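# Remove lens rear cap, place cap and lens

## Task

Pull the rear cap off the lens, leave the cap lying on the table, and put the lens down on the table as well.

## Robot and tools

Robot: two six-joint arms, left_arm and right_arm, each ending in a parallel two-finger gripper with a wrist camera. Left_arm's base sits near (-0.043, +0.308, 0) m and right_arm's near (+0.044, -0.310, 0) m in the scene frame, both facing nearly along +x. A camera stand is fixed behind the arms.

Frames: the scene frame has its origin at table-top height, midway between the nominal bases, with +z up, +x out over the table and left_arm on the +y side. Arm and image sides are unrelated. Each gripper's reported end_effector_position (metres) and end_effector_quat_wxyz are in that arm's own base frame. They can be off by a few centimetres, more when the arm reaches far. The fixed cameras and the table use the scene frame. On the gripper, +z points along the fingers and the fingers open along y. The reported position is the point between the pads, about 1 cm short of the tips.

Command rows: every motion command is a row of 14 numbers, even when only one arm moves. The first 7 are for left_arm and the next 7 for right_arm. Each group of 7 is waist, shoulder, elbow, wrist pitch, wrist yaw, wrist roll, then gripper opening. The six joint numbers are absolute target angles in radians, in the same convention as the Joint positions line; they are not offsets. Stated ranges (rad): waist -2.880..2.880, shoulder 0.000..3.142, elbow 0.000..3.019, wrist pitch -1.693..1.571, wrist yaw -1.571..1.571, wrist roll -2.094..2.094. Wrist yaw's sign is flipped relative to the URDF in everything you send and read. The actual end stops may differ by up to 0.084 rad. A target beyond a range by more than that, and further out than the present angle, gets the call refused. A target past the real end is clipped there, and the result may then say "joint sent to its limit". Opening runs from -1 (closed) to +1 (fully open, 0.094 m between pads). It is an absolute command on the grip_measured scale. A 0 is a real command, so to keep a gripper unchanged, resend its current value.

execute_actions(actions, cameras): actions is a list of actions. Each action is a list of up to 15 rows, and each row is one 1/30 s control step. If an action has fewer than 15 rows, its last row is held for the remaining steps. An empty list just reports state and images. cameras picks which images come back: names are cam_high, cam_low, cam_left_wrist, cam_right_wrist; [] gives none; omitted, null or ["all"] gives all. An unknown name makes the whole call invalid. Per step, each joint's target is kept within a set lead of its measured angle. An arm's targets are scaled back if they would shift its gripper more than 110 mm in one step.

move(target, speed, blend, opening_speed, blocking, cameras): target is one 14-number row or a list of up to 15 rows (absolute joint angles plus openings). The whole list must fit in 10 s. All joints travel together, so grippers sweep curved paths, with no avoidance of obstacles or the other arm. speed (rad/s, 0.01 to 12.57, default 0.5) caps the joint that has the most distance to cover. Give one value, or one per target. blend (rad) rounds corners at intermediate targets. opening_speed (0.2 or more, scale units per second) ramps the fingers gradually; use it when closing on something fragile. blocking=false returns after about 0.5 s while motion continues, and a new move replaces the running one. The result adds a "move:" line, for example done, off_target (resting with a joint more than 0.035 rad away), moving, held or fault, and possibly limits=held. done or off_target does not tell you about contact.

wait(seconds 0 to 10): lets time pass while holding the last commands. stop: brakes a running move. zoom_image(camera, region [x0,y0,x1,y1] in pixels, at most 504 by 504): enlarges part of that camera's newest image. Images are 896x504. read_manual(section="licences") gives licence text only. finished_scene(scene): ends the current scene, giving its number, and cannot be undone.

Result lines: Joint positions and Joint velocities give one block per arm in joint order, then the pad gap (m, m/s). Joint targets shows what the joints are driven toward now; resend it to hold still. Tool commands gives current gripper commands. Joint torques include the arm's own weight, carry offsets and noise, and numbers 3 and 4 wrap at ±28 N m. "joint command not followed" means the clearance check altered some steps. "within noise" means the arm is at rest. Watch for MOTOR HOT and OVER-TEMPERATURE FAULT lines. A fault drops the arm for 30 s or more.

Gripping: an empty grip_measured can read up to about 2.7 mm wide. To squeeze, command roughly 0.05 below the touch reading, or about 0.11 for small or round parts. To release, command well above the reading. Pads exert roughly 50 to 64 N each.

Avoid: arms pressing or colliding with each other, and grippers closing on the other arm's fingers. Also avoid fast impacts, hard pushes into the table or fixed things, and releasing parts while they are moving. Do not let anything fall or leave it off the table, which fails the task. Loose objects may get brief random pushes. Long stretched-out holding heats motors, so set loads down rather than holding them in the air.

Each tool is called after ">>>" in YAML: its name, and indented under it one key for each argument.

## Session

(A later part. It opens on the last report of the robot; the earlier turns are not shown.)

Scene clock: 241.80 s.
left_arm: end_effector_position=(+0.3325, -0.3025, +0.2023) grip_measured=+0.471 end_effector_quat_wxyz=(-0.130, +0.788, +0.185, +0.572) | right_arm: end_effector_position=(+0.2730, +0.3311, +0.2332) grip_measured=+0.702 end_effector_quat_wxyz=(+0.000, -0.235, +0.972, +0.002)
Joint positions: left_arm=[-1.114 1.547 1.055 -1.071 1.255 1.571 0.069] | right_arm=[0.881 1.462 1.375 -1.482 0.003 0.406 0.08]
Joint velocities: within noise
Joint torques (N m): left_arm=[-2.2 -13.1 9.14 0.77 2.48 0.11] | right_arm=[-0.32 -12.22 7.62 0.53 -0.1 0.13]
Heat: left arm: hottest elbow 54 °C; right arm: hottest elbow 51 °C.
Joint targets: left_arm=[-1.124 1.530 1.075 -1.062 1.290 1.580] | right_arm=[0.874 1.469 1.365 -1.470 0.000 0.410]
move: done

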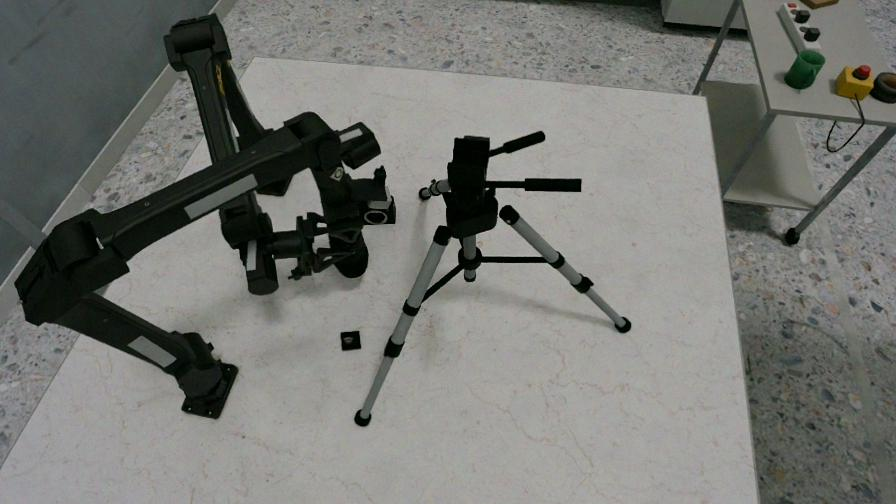

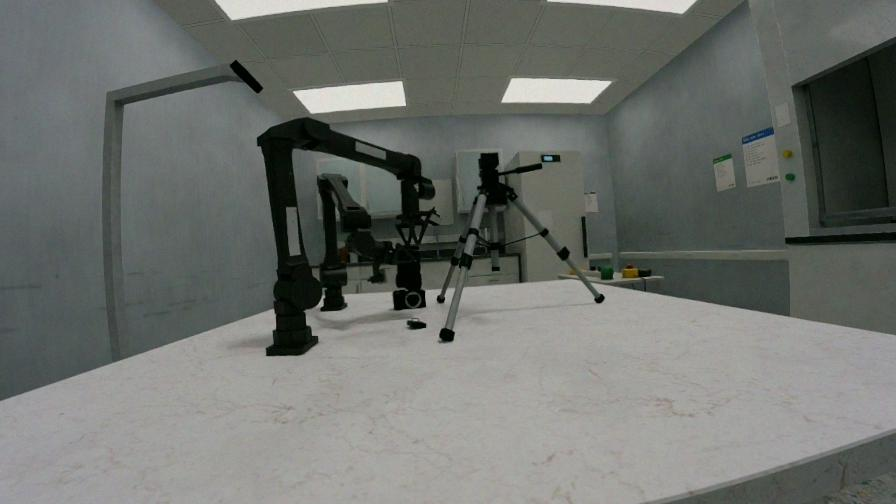

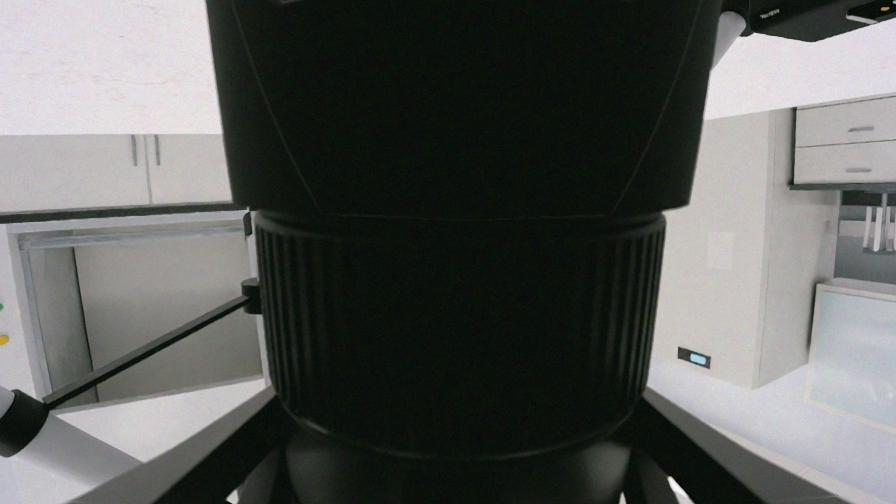

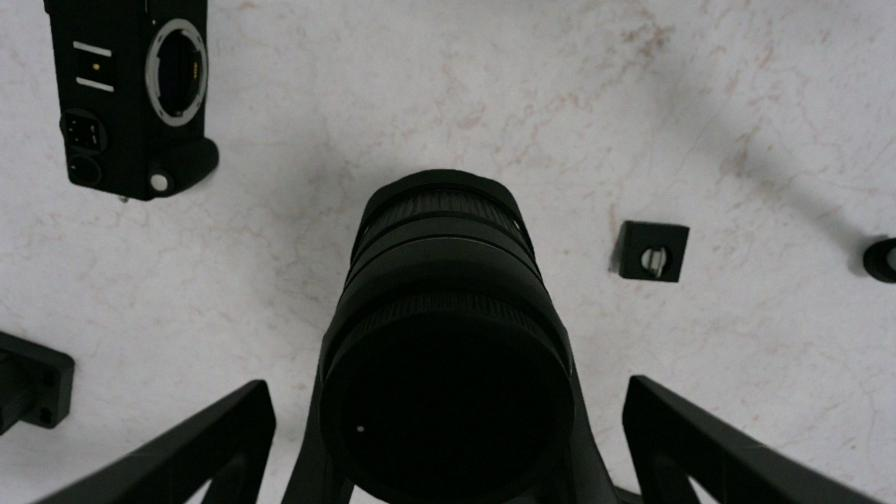

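>>> move:
  target: [-1.124,1.53,1.075,-1.062,1.29,1.58,0.2,0.8755,1.474,1.338,-1.441,0,0.41,0.7]
  speed: 0.04

>>> zoom_image:
  camera: "cam_low"
  region: [300, 140, 520, 320]

Scene clock: 253.87 s.
left_arm: end_effector_position=(+0.3325, -0.3025, +0.2023) grip_measured=+0.471 end_effector_quat_wxyz=(-0.130, +0.788, +0.185, +0.572) | right_arm: end_effector_position=(+0.2729, +0.3310, +0.2209) grip_measured=+0.702 end_effector_quat_wxyz=(-0.001, -0.235, +0.972, +0.001)
Joint positions: left_arm=[-1.114 1.547 1.055 -1.071 1.255 1.571 0.069] | right_arm=[0.881 1.467 1.348 -1.453 0.003 0.406 0.08]
Joint velocities: within noise
Joint torques (N m): left_arm=[-2.08 -13.04 9.06 0.69 2.48 0.11] | right_arm=[-0.67 -11.81 7.43 0.75 -0.08 0.09]
Heat: left arm: hottest elbow 54 °C; right arm: hottest elbow 49 °C.
Joint targets: left_arm=[-1.124 1.530 1.075 -1.062 1.290 1.580] | right_arm=[0.875 1.474 1.338 -1.441 0.000 0.410]
move: done

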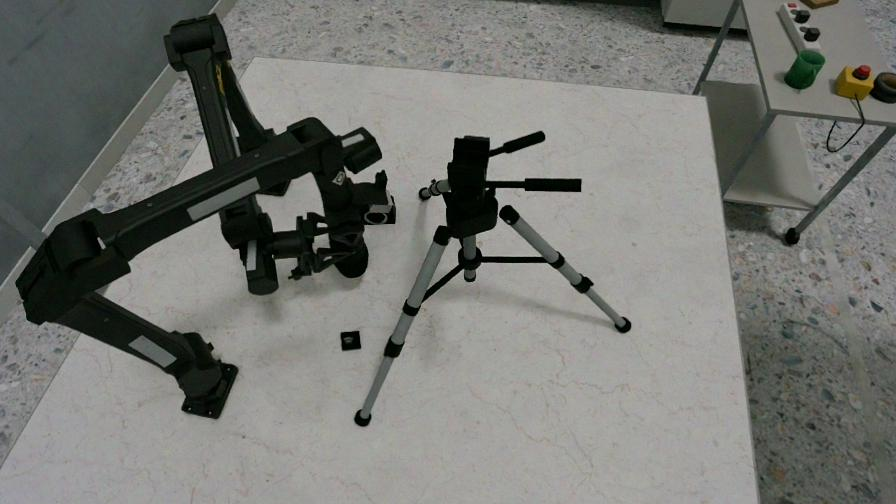

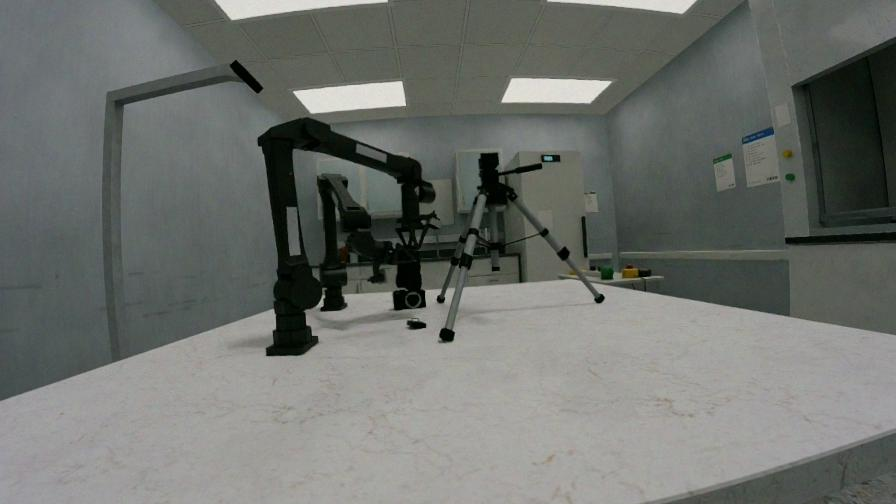

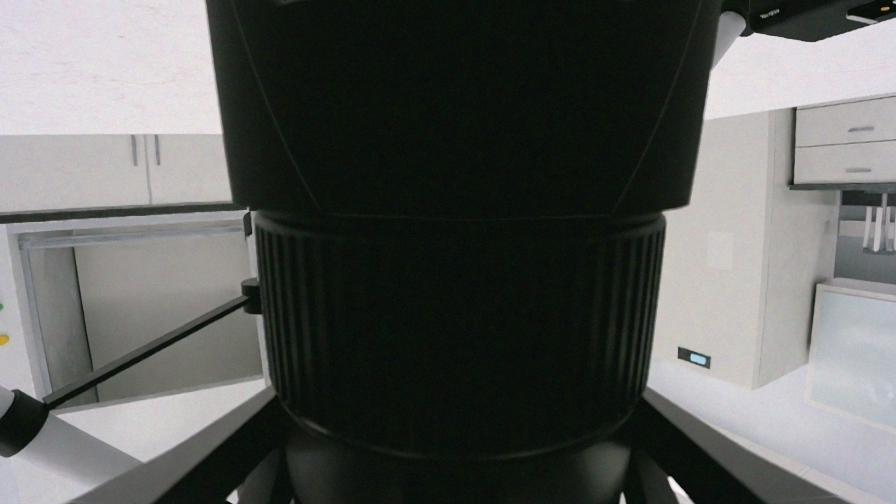

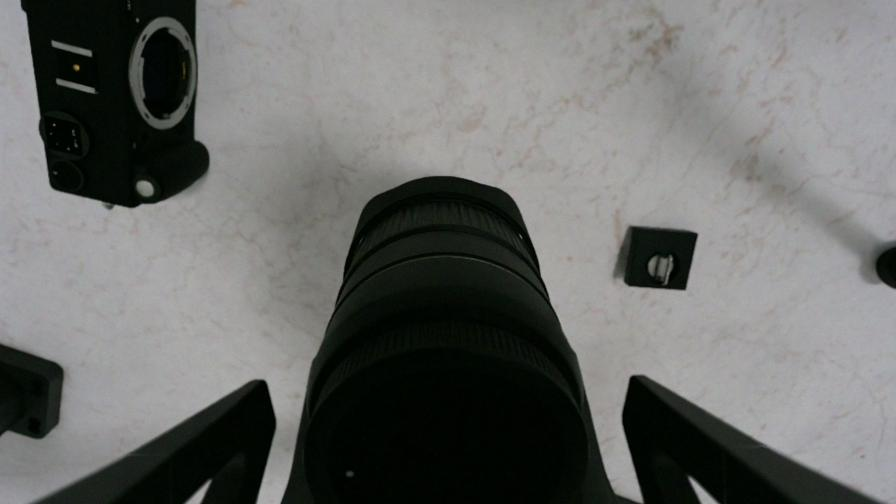

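Scaled by 2.291.

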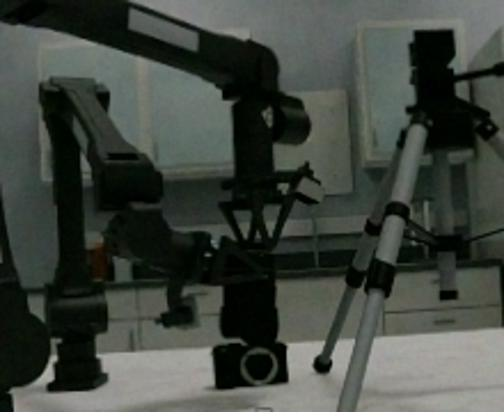

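>>> move:
  target:
    - [-1.124,1.53,1.075,-1.062,1.29,1.58,0.2,0.8755,1.474,1.338,-1.441,0,0.41,0.33]
    - [-1.124,1.53,1.075,-1.062,1.29,1.58,0.2,0.8755,1.474,1.338,-1.441,0,0.41,0.1]
  opening_speed: 0.2
  cameras: ["cam_left_wrist","cam_right_wrist"]

>>> move:
  target: [-1.124,1.53,1.075,-1.062,1.29,1.58,0.2,0.8755,1.474,1.338,-1.441,0,0.1,0.1]
  speed: 0.12
  cameras: ["cam_left_wrist","cam_right_wrist"]

Scene clock: 269.20 s.
left_arm: end_effector_position=(+0.3326, -0.3026, +0.2023) grip_measured=+0.471 end_effector_quat_wxyz=(-0.130, +0.788, +0.185, +0.572) | right_arm: end_effector_position=(+0.2730, +0.3311, +0.2209) grip_measured=+0.218 end_effector_quat_wxyz=(-0.001, -0.235, +0.972, +0.001)
Joint positions: left_arm=[-1.114 1.547 1.055 -1.071 1.255 1.573 0.069] | right_arm=[0.881 1.467 1.348 -1.452 0.003 0.406 0.057]
Joint velocities: within noise
Joint torques (N m): left_arm=[-2.08 -13.33 9.03 0.65 2.47 0.11] | right_arm=[-0.56 -11.99 7.49 0.54 -0.05 0.06]
Heat: left arm: hottest elbow 54 °C; right arm: hottest elbow 48 °C.
Joint targets: left_arm=[-1.124 1.530 1.075 -1.062 1.290 1.580] | right_arm=[0.875 1.474 1.338 -1.441 0.000 0.410]
move: done
Images, in order (width x height): cam_left_wrist 896x504, cam_right_wrist 896x504.

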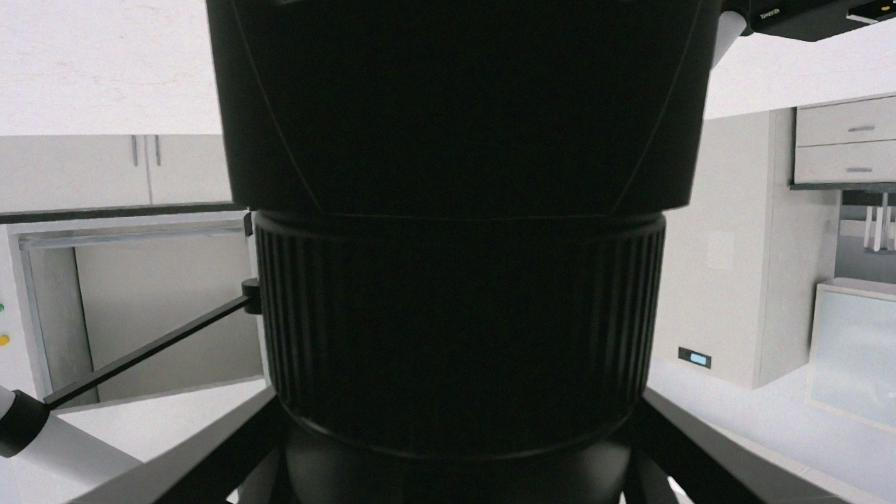

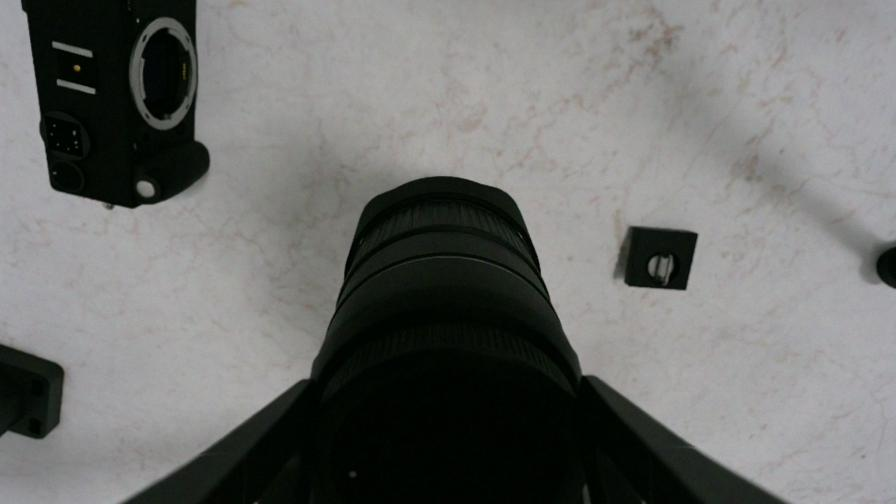

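Scene clock: 272.43 s.
left_arm: end_effector_position=(+0.3330, -0.3033, +0.2021) grip_measured=+0.471 end_effector_quat_wxyz=(-0.129, +0.788, +0.186, +0.573) | right_arm: end_effector_position=(+0.2723, +0.3319, +0.2209) grip_measured=+0.218 end_effector_quat_wxyz=(-0.002, -0.372, +0.928, +0.004)
Joint positions: left_arm=[-1.114 1.547 1.055 -1.065 1.256 1.574 0.069] | right_arm=[0.881 1.467 1.348 -1.452 0.009 0.118 0.057]
Joint velocities: within noise
Joint torques (N m): left_arm=[-2.08 -13.39 9.05 0.4 2.46 0.09] | right_arm=[-0.15 -11.87 7.31 0.69 -0.33 -0.1]
Heat: left arm: hottest elbow 54 °C; right arm: hottest elbow 48 °C.
Joint targets: left_arm=[-1.124 1.530 1.075 -1.062 1.290 1.580] | right_arm=[0.875 1.474 1.338 -1.441 0.000 0.100]
move: done
Images, in order (width x height): cam_left_wrist 896x504, cam_right_wrist 896x504.

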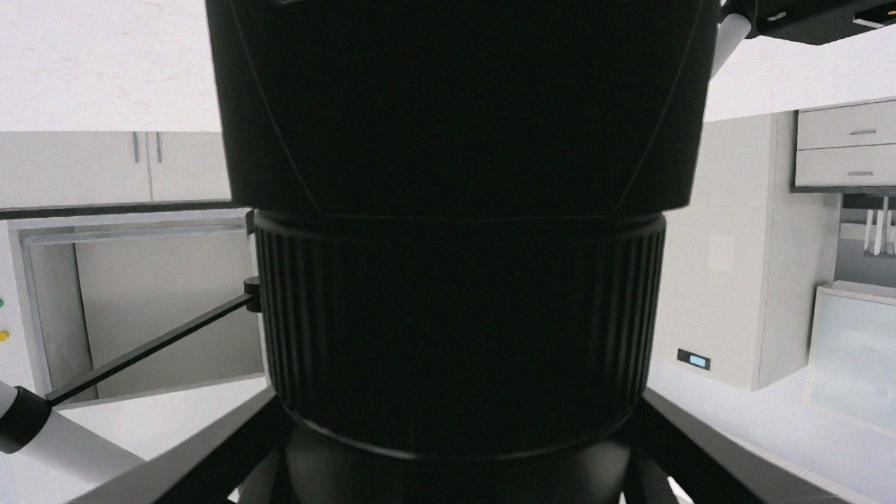

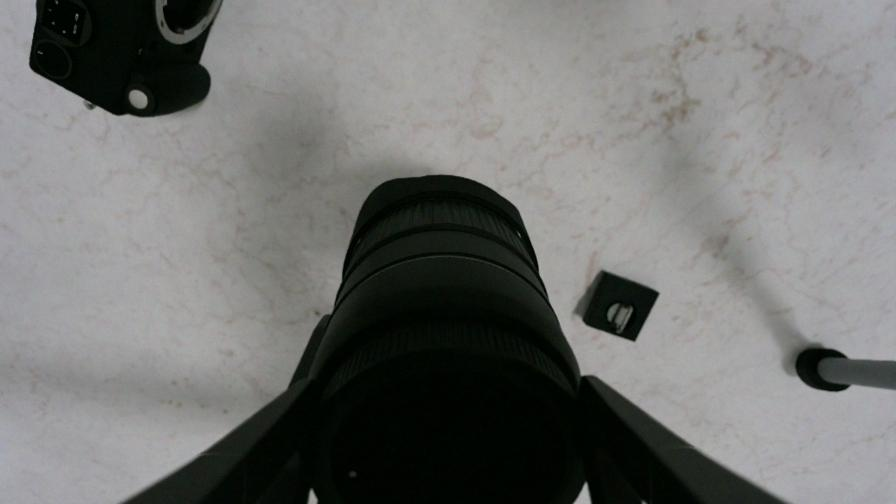

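Dot rotates with the gripper. Continue.

>>> move:
  target:
    - [-1.124,1.53,1.075,-1.062,1.29,1.58,0.2,0.8755,1.474,1.338,-1.441,0,-0.45,0.1]
    - [-1.124,1.53,1.075,-1.062,1.29,1.58,0.2,0.8755,1.474,1.338,-1.441,0,-0.66,0.1]
  speed: 0.14
  cameras: ["cam_left_wrist","cam_right_wrist"]

>>> move:
  target: [-1.124,1.53,1.075,-1.062,1.29,1.58,0.2,0.8875,1.457,1.443,-1.482,0,-0.66,0.1]
  speed: 0.05

Scene clock: 295.63 s.
left_arm: end_effector_position=(+0.3333, -0.3039, +0.2002) grip_measured=+0.471 end_effector_quat_wxyz=(-0.132, +0.789, +0.182, +0.572) | right_arm: end_effector_position=(+0.2671, +0.3361, +0.2210) grip_measured=+0.218 end_effector_quat_wxyz=(+0.001, +0.692, -0.721, -0.010)
Joint positions: left_arm=[-1.114 1.552 1.055 -1.062 1.256 1.583 0.069] | right_arm=[0.892 1.467 1.348 -1.452 0.021 -0.638 0.057]
Joint velocities: within noise
Joint torques (N m): left_arm=[-1.9 -13.63 9.06 0.25 2.42 -0.01] | right_arm=[-1.08 -12.28 7.34 0.65 -0.72 -0.07]
Heat: left arm: hottest elbow 54 °C; right arm: hottest elbow 47 °C.
Joint targets: left_arm=[-1.124 1.530 1.075 -1.062 1.290 1.580] | right_arm=[0.875 1.474 1.338 -1.441 0.000 -0.660]
move: done
Images, in order (width x height): cam_left_wrist 896x504, cam_right_wrist 896x504.

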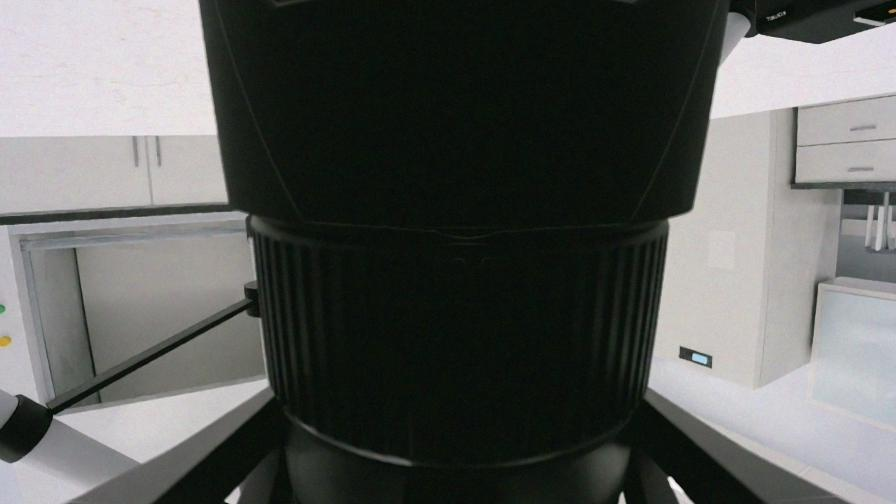

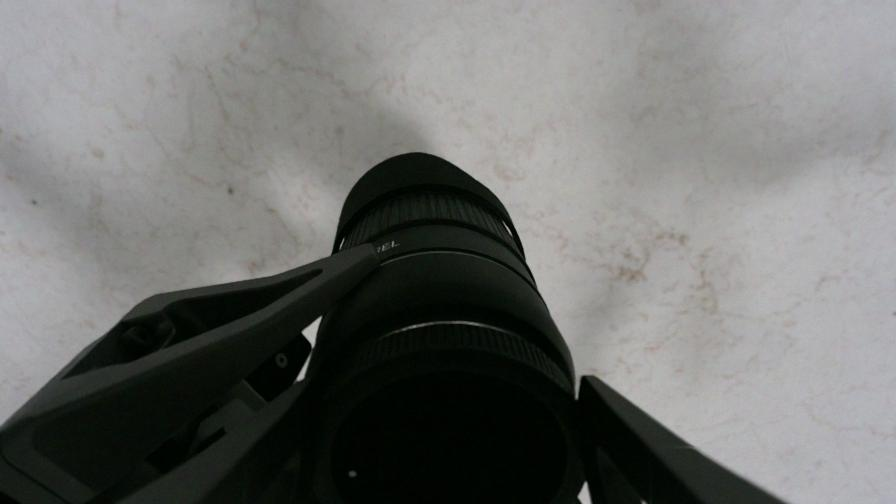

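Scene clock: 298.23 s.
left_arm: end_effector_position=(+0.3331, -0.3038, +0.2005) grip_measured=+0.471 end_effector_quat_wxyz=(-0.133, +0.788, +0.181, +0.574) | right_arm: end_effector_position=(+0.2706, +0.3368, +0.2314) grip_measured=+0.218 end_effector_quat_wxyz=(-0.003, +0.697, -0.717, -0.002)
Joint positions: left_arm=[-1.115 1.552 1.054 -1.062 1.26 1.583 0.069] | right_arm=[0.893 1.467 1.375 -1.473 0.004 -0.649 0.057]
Joint velocities: within noise
Joint torques (N m): left_arm=[-2.08 -13.51 9.24 0.29 2.25 -0.01] | right_arm=[0.38 -14.21 12.94 0.03 -0.1 -0.07]
Heat: left arm: hottest elbow 54 °C; right arm: hottest elbow 48 °C.
Joint targets: left_arm=[-1.124 1.530 1.075 -1.062 1.290 1.580] | right_arm=[0.888 1.457 1.443 -1.482 0.000 -0.660]
move: off_target (right_arm); right_arm: the elbow is farthest, 0.068 rad from its target

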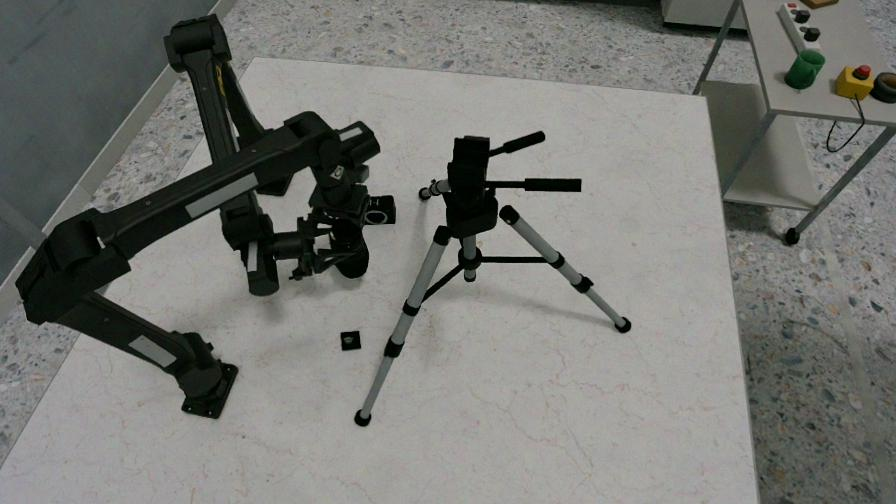

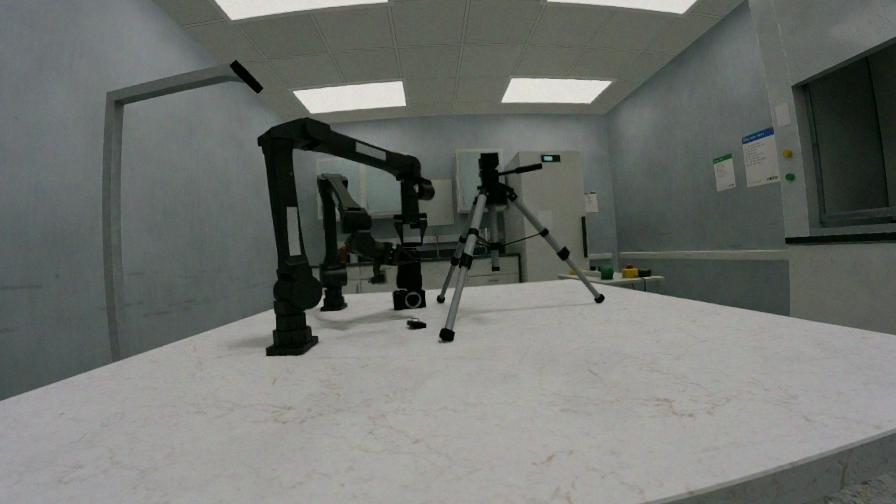

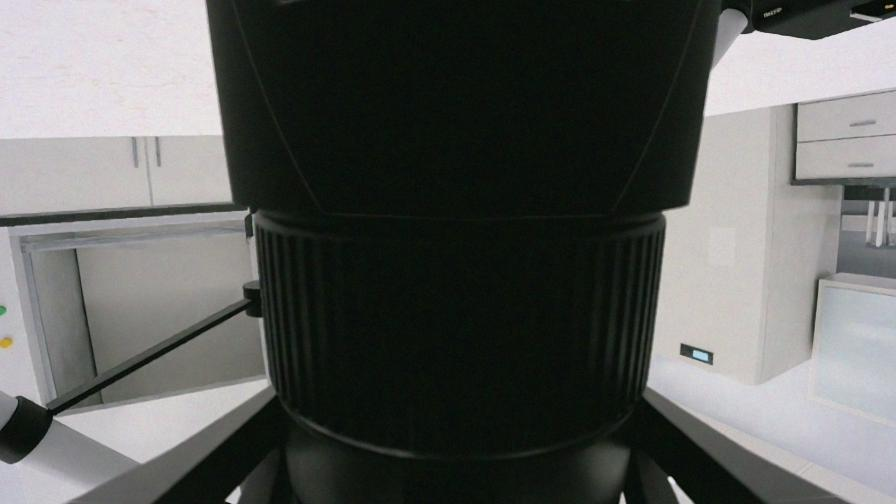

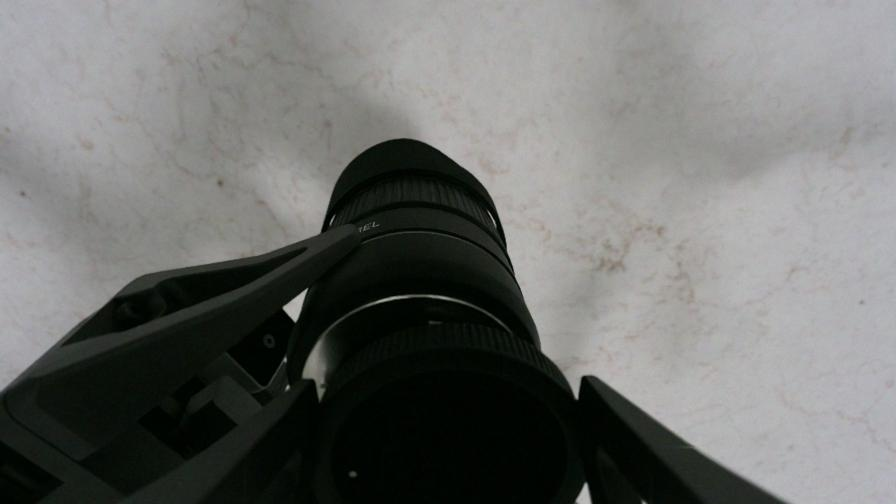

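>>> move:
  target:
    - [-1.124,1.53,1.075,-1.062,1.29,1.58,0.2,0.888,1.447,1.51,-1.54,0,-0.66,0.1]
    - [-1.124,1.53,1.075,-1.062,1.29,1.58,0.2,0.888,1.38,1.58,-1.66,0,-0.66,0.1]
  speed: [0.06,0.12]
  blend: 0.02

>>> move:
  target:
    - [-1.124,1.53,1.075,-1.062,1.29,1.58,0.2,0.7,1.26,1.45,-1.68,0,-0.66,0.1]
    - [-1.124,1.53,1.075,-1.062,1.29,1.58,0.2,0.6,1.07,1.30,-1.68,0,-0.5,0.1]
    - [-1.124,1.53,1.075,-1.062,1.29,1.58,0.2,-0.35,1.15,1.27,-1.68,0,0.37,0.1]
  speed: [0.2,0.25,0.45]
  blend: 0.03

Scene clock: 315.10 s.
left_arm: end_effector_position=(+0.3331, -0.3038, +0.2005) grip_measured=+0.471 end_effector_quat_wxyz=(-0.133, +0.788, +0.181, +0.574) | right_arm: end_effector_position=(+0.2570, +0.3199, +0.3134) grip_measured=+0.218 end_effector_quat_wxyz=(-0.020, +0.697, -0.717, -0.005)
Joint positions: left_arm=[-1.115 1.552 1.054 -1.062 1.26 1.583 0.069] | right_arm=[0.893 1.391 1.512 -1.651 0.004 -0.65 0.057]
Joint velocities: within noise
Joint torques (N m): left_arm=[-2.2 -13.63 9.14 0.28 2.25 -0.01] | right_arm=[-1.26 -12.75 13.18 -0.17 -0.05 -0.02]
Heat: left arm: hottest elbow 54 °C; right arm: hottest elbow 50 °C.
Joint targets: left_arm=[-1.124 1.530 1.075 -1.062 1.290 1.580] | right_arm=[0.888 1.380 1.580 -1.660 0.000 -0.660]
move: off_target (right_arm); right_arm: the elbow is farthest, 0.068 rad from its target

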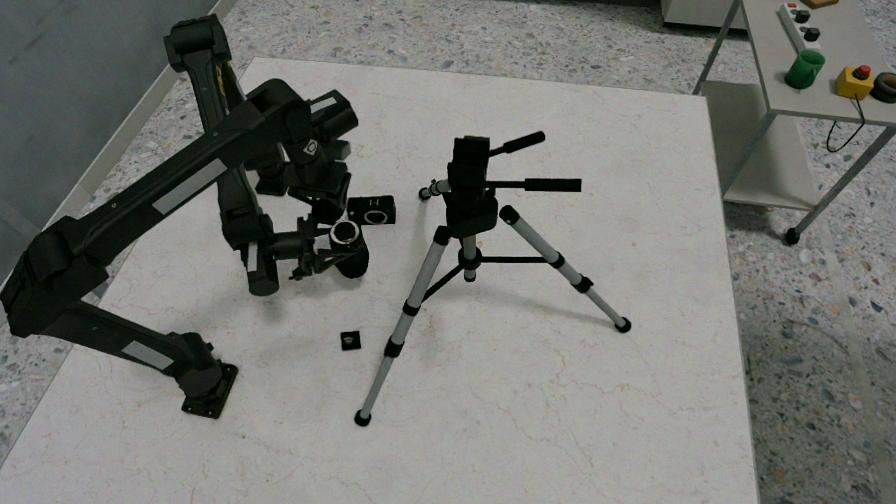

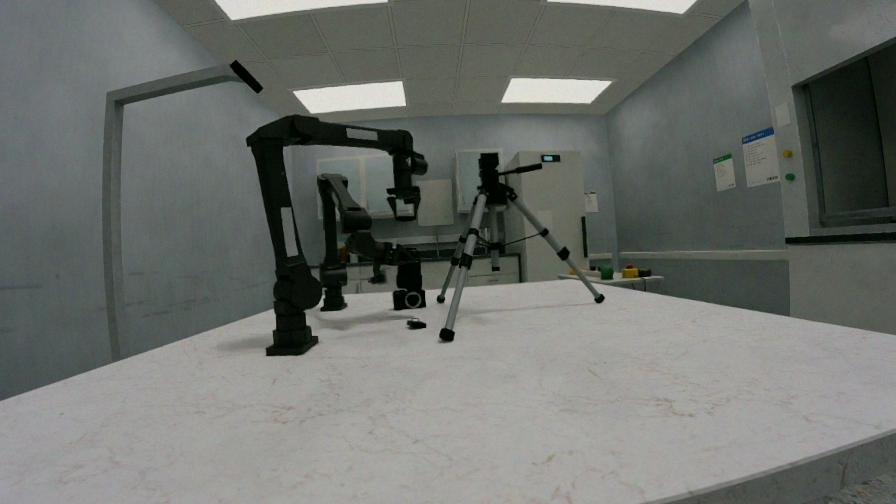

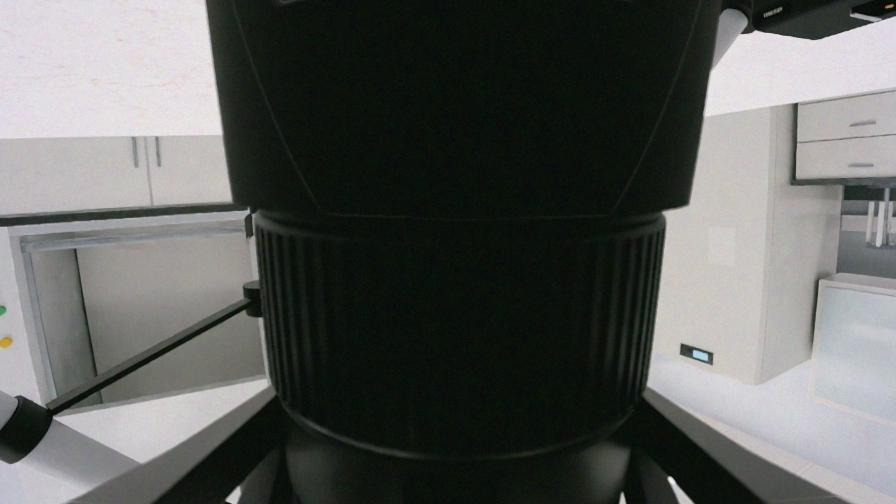

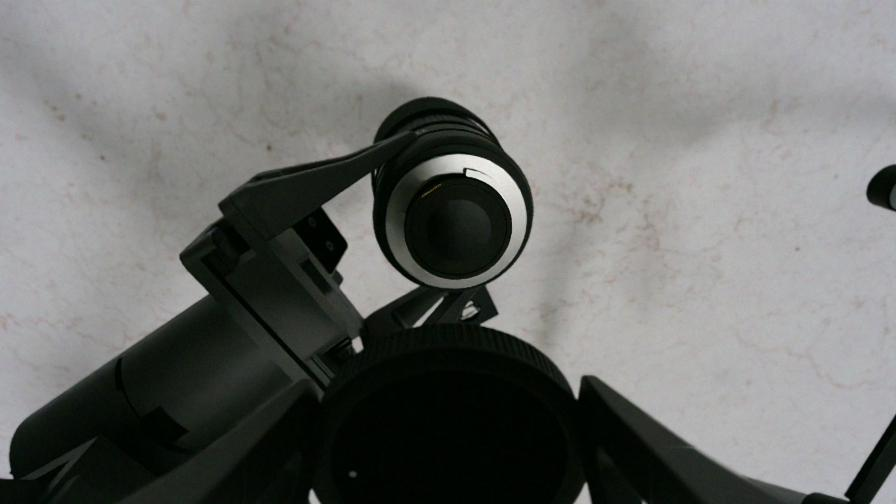

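Scene clock: 319.77 s.
left_arm: end_effector_position=(+0.3331, -0.3038, +0.2005) grip_measured=+0.471 end_effector_quat_wxyz=(-0.133, +0.788, +0.181, +0.574) | right_arm: end_effector_position=(+0.2955, -0.1064, +0.3068) grip_measured=+0.218 end_effector_quat_wxyz=(+0.017, +0.345, +0.938, +0.001)
Joint positions: left_arm=[-1.115 1.552 1.054 -1.062 1.26 1.583 0.069] | right_arm=[-0.346 1.145 1.279 -1.671 0.003 0.359 0.057]
Joint velocities: within noise
Joint torques (N m): left_arm=[-2.14 -13.68 9.11 0.21 2.27 -0.01] | right_arm=[-0.09 -6.71 7.5 0.1 -0.05 0.14]
Heat: left arm: hottest elbow 54 °C; right arm: hottest elbow 50 °C.
Joint targets: left_arm=[-1.124 1.530 1.075 -1.062 1.290 1.580] | right_arm=[-0.350 1.150 1.270 -1.680 0.000 0.370]
move: done

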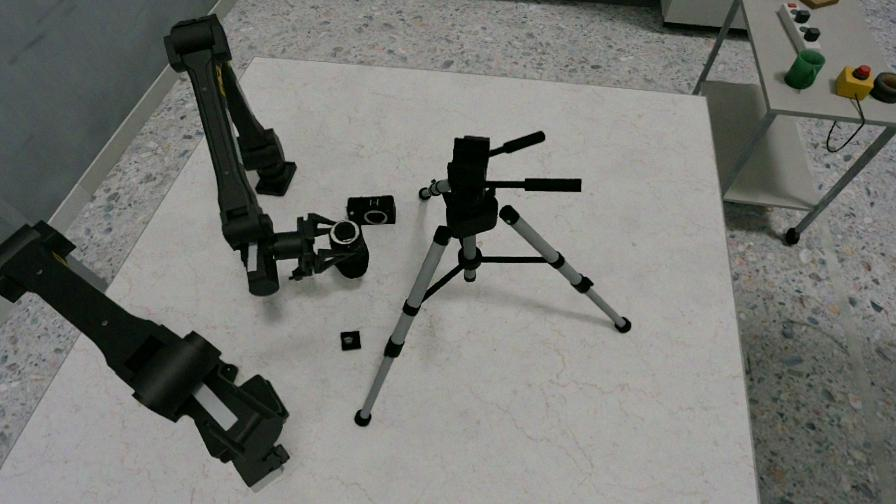

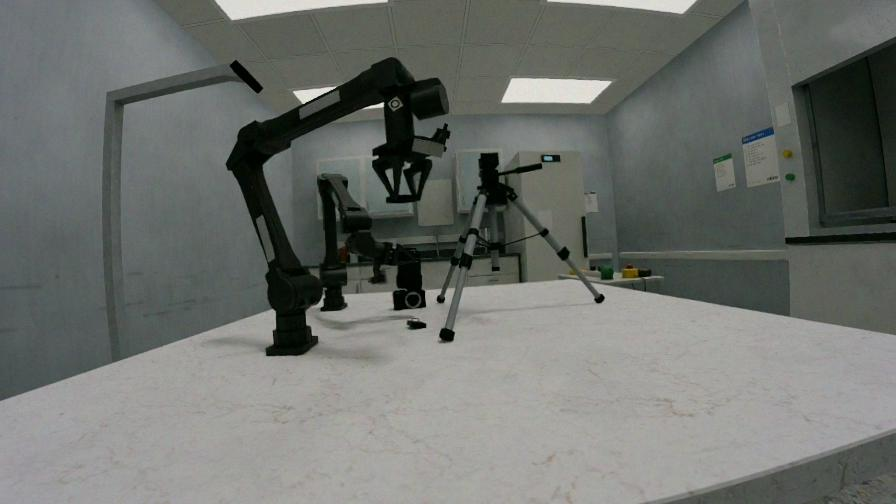

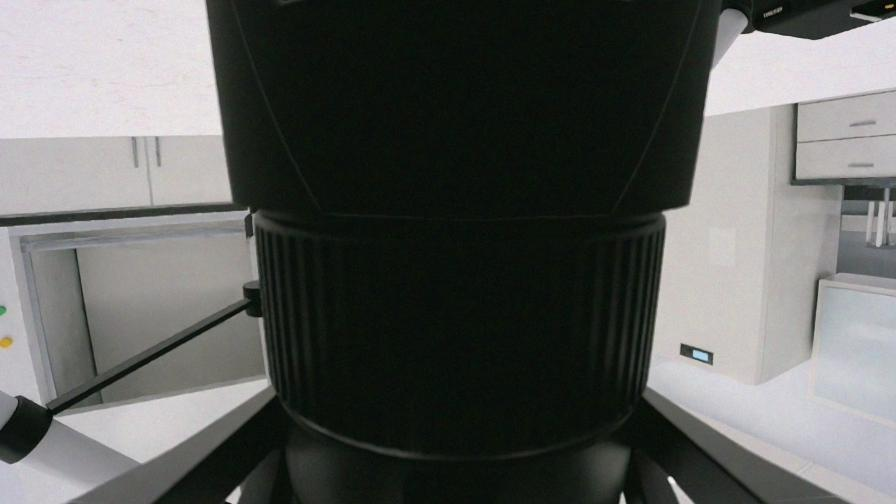

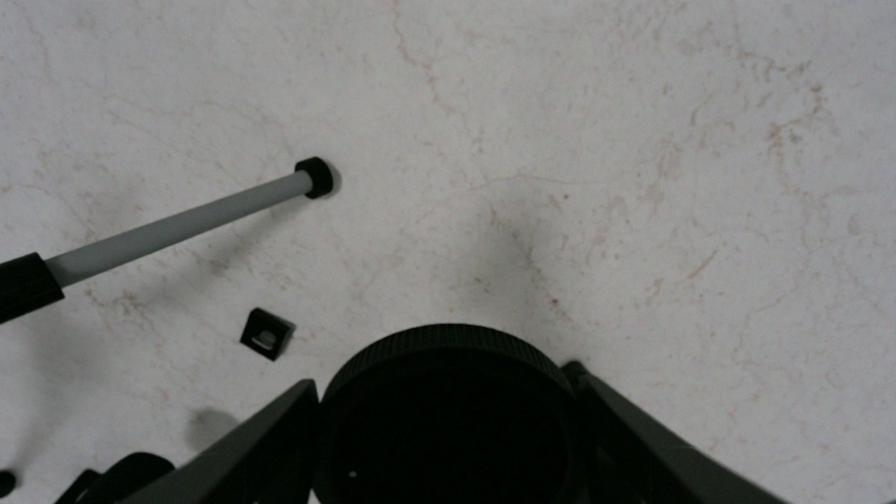

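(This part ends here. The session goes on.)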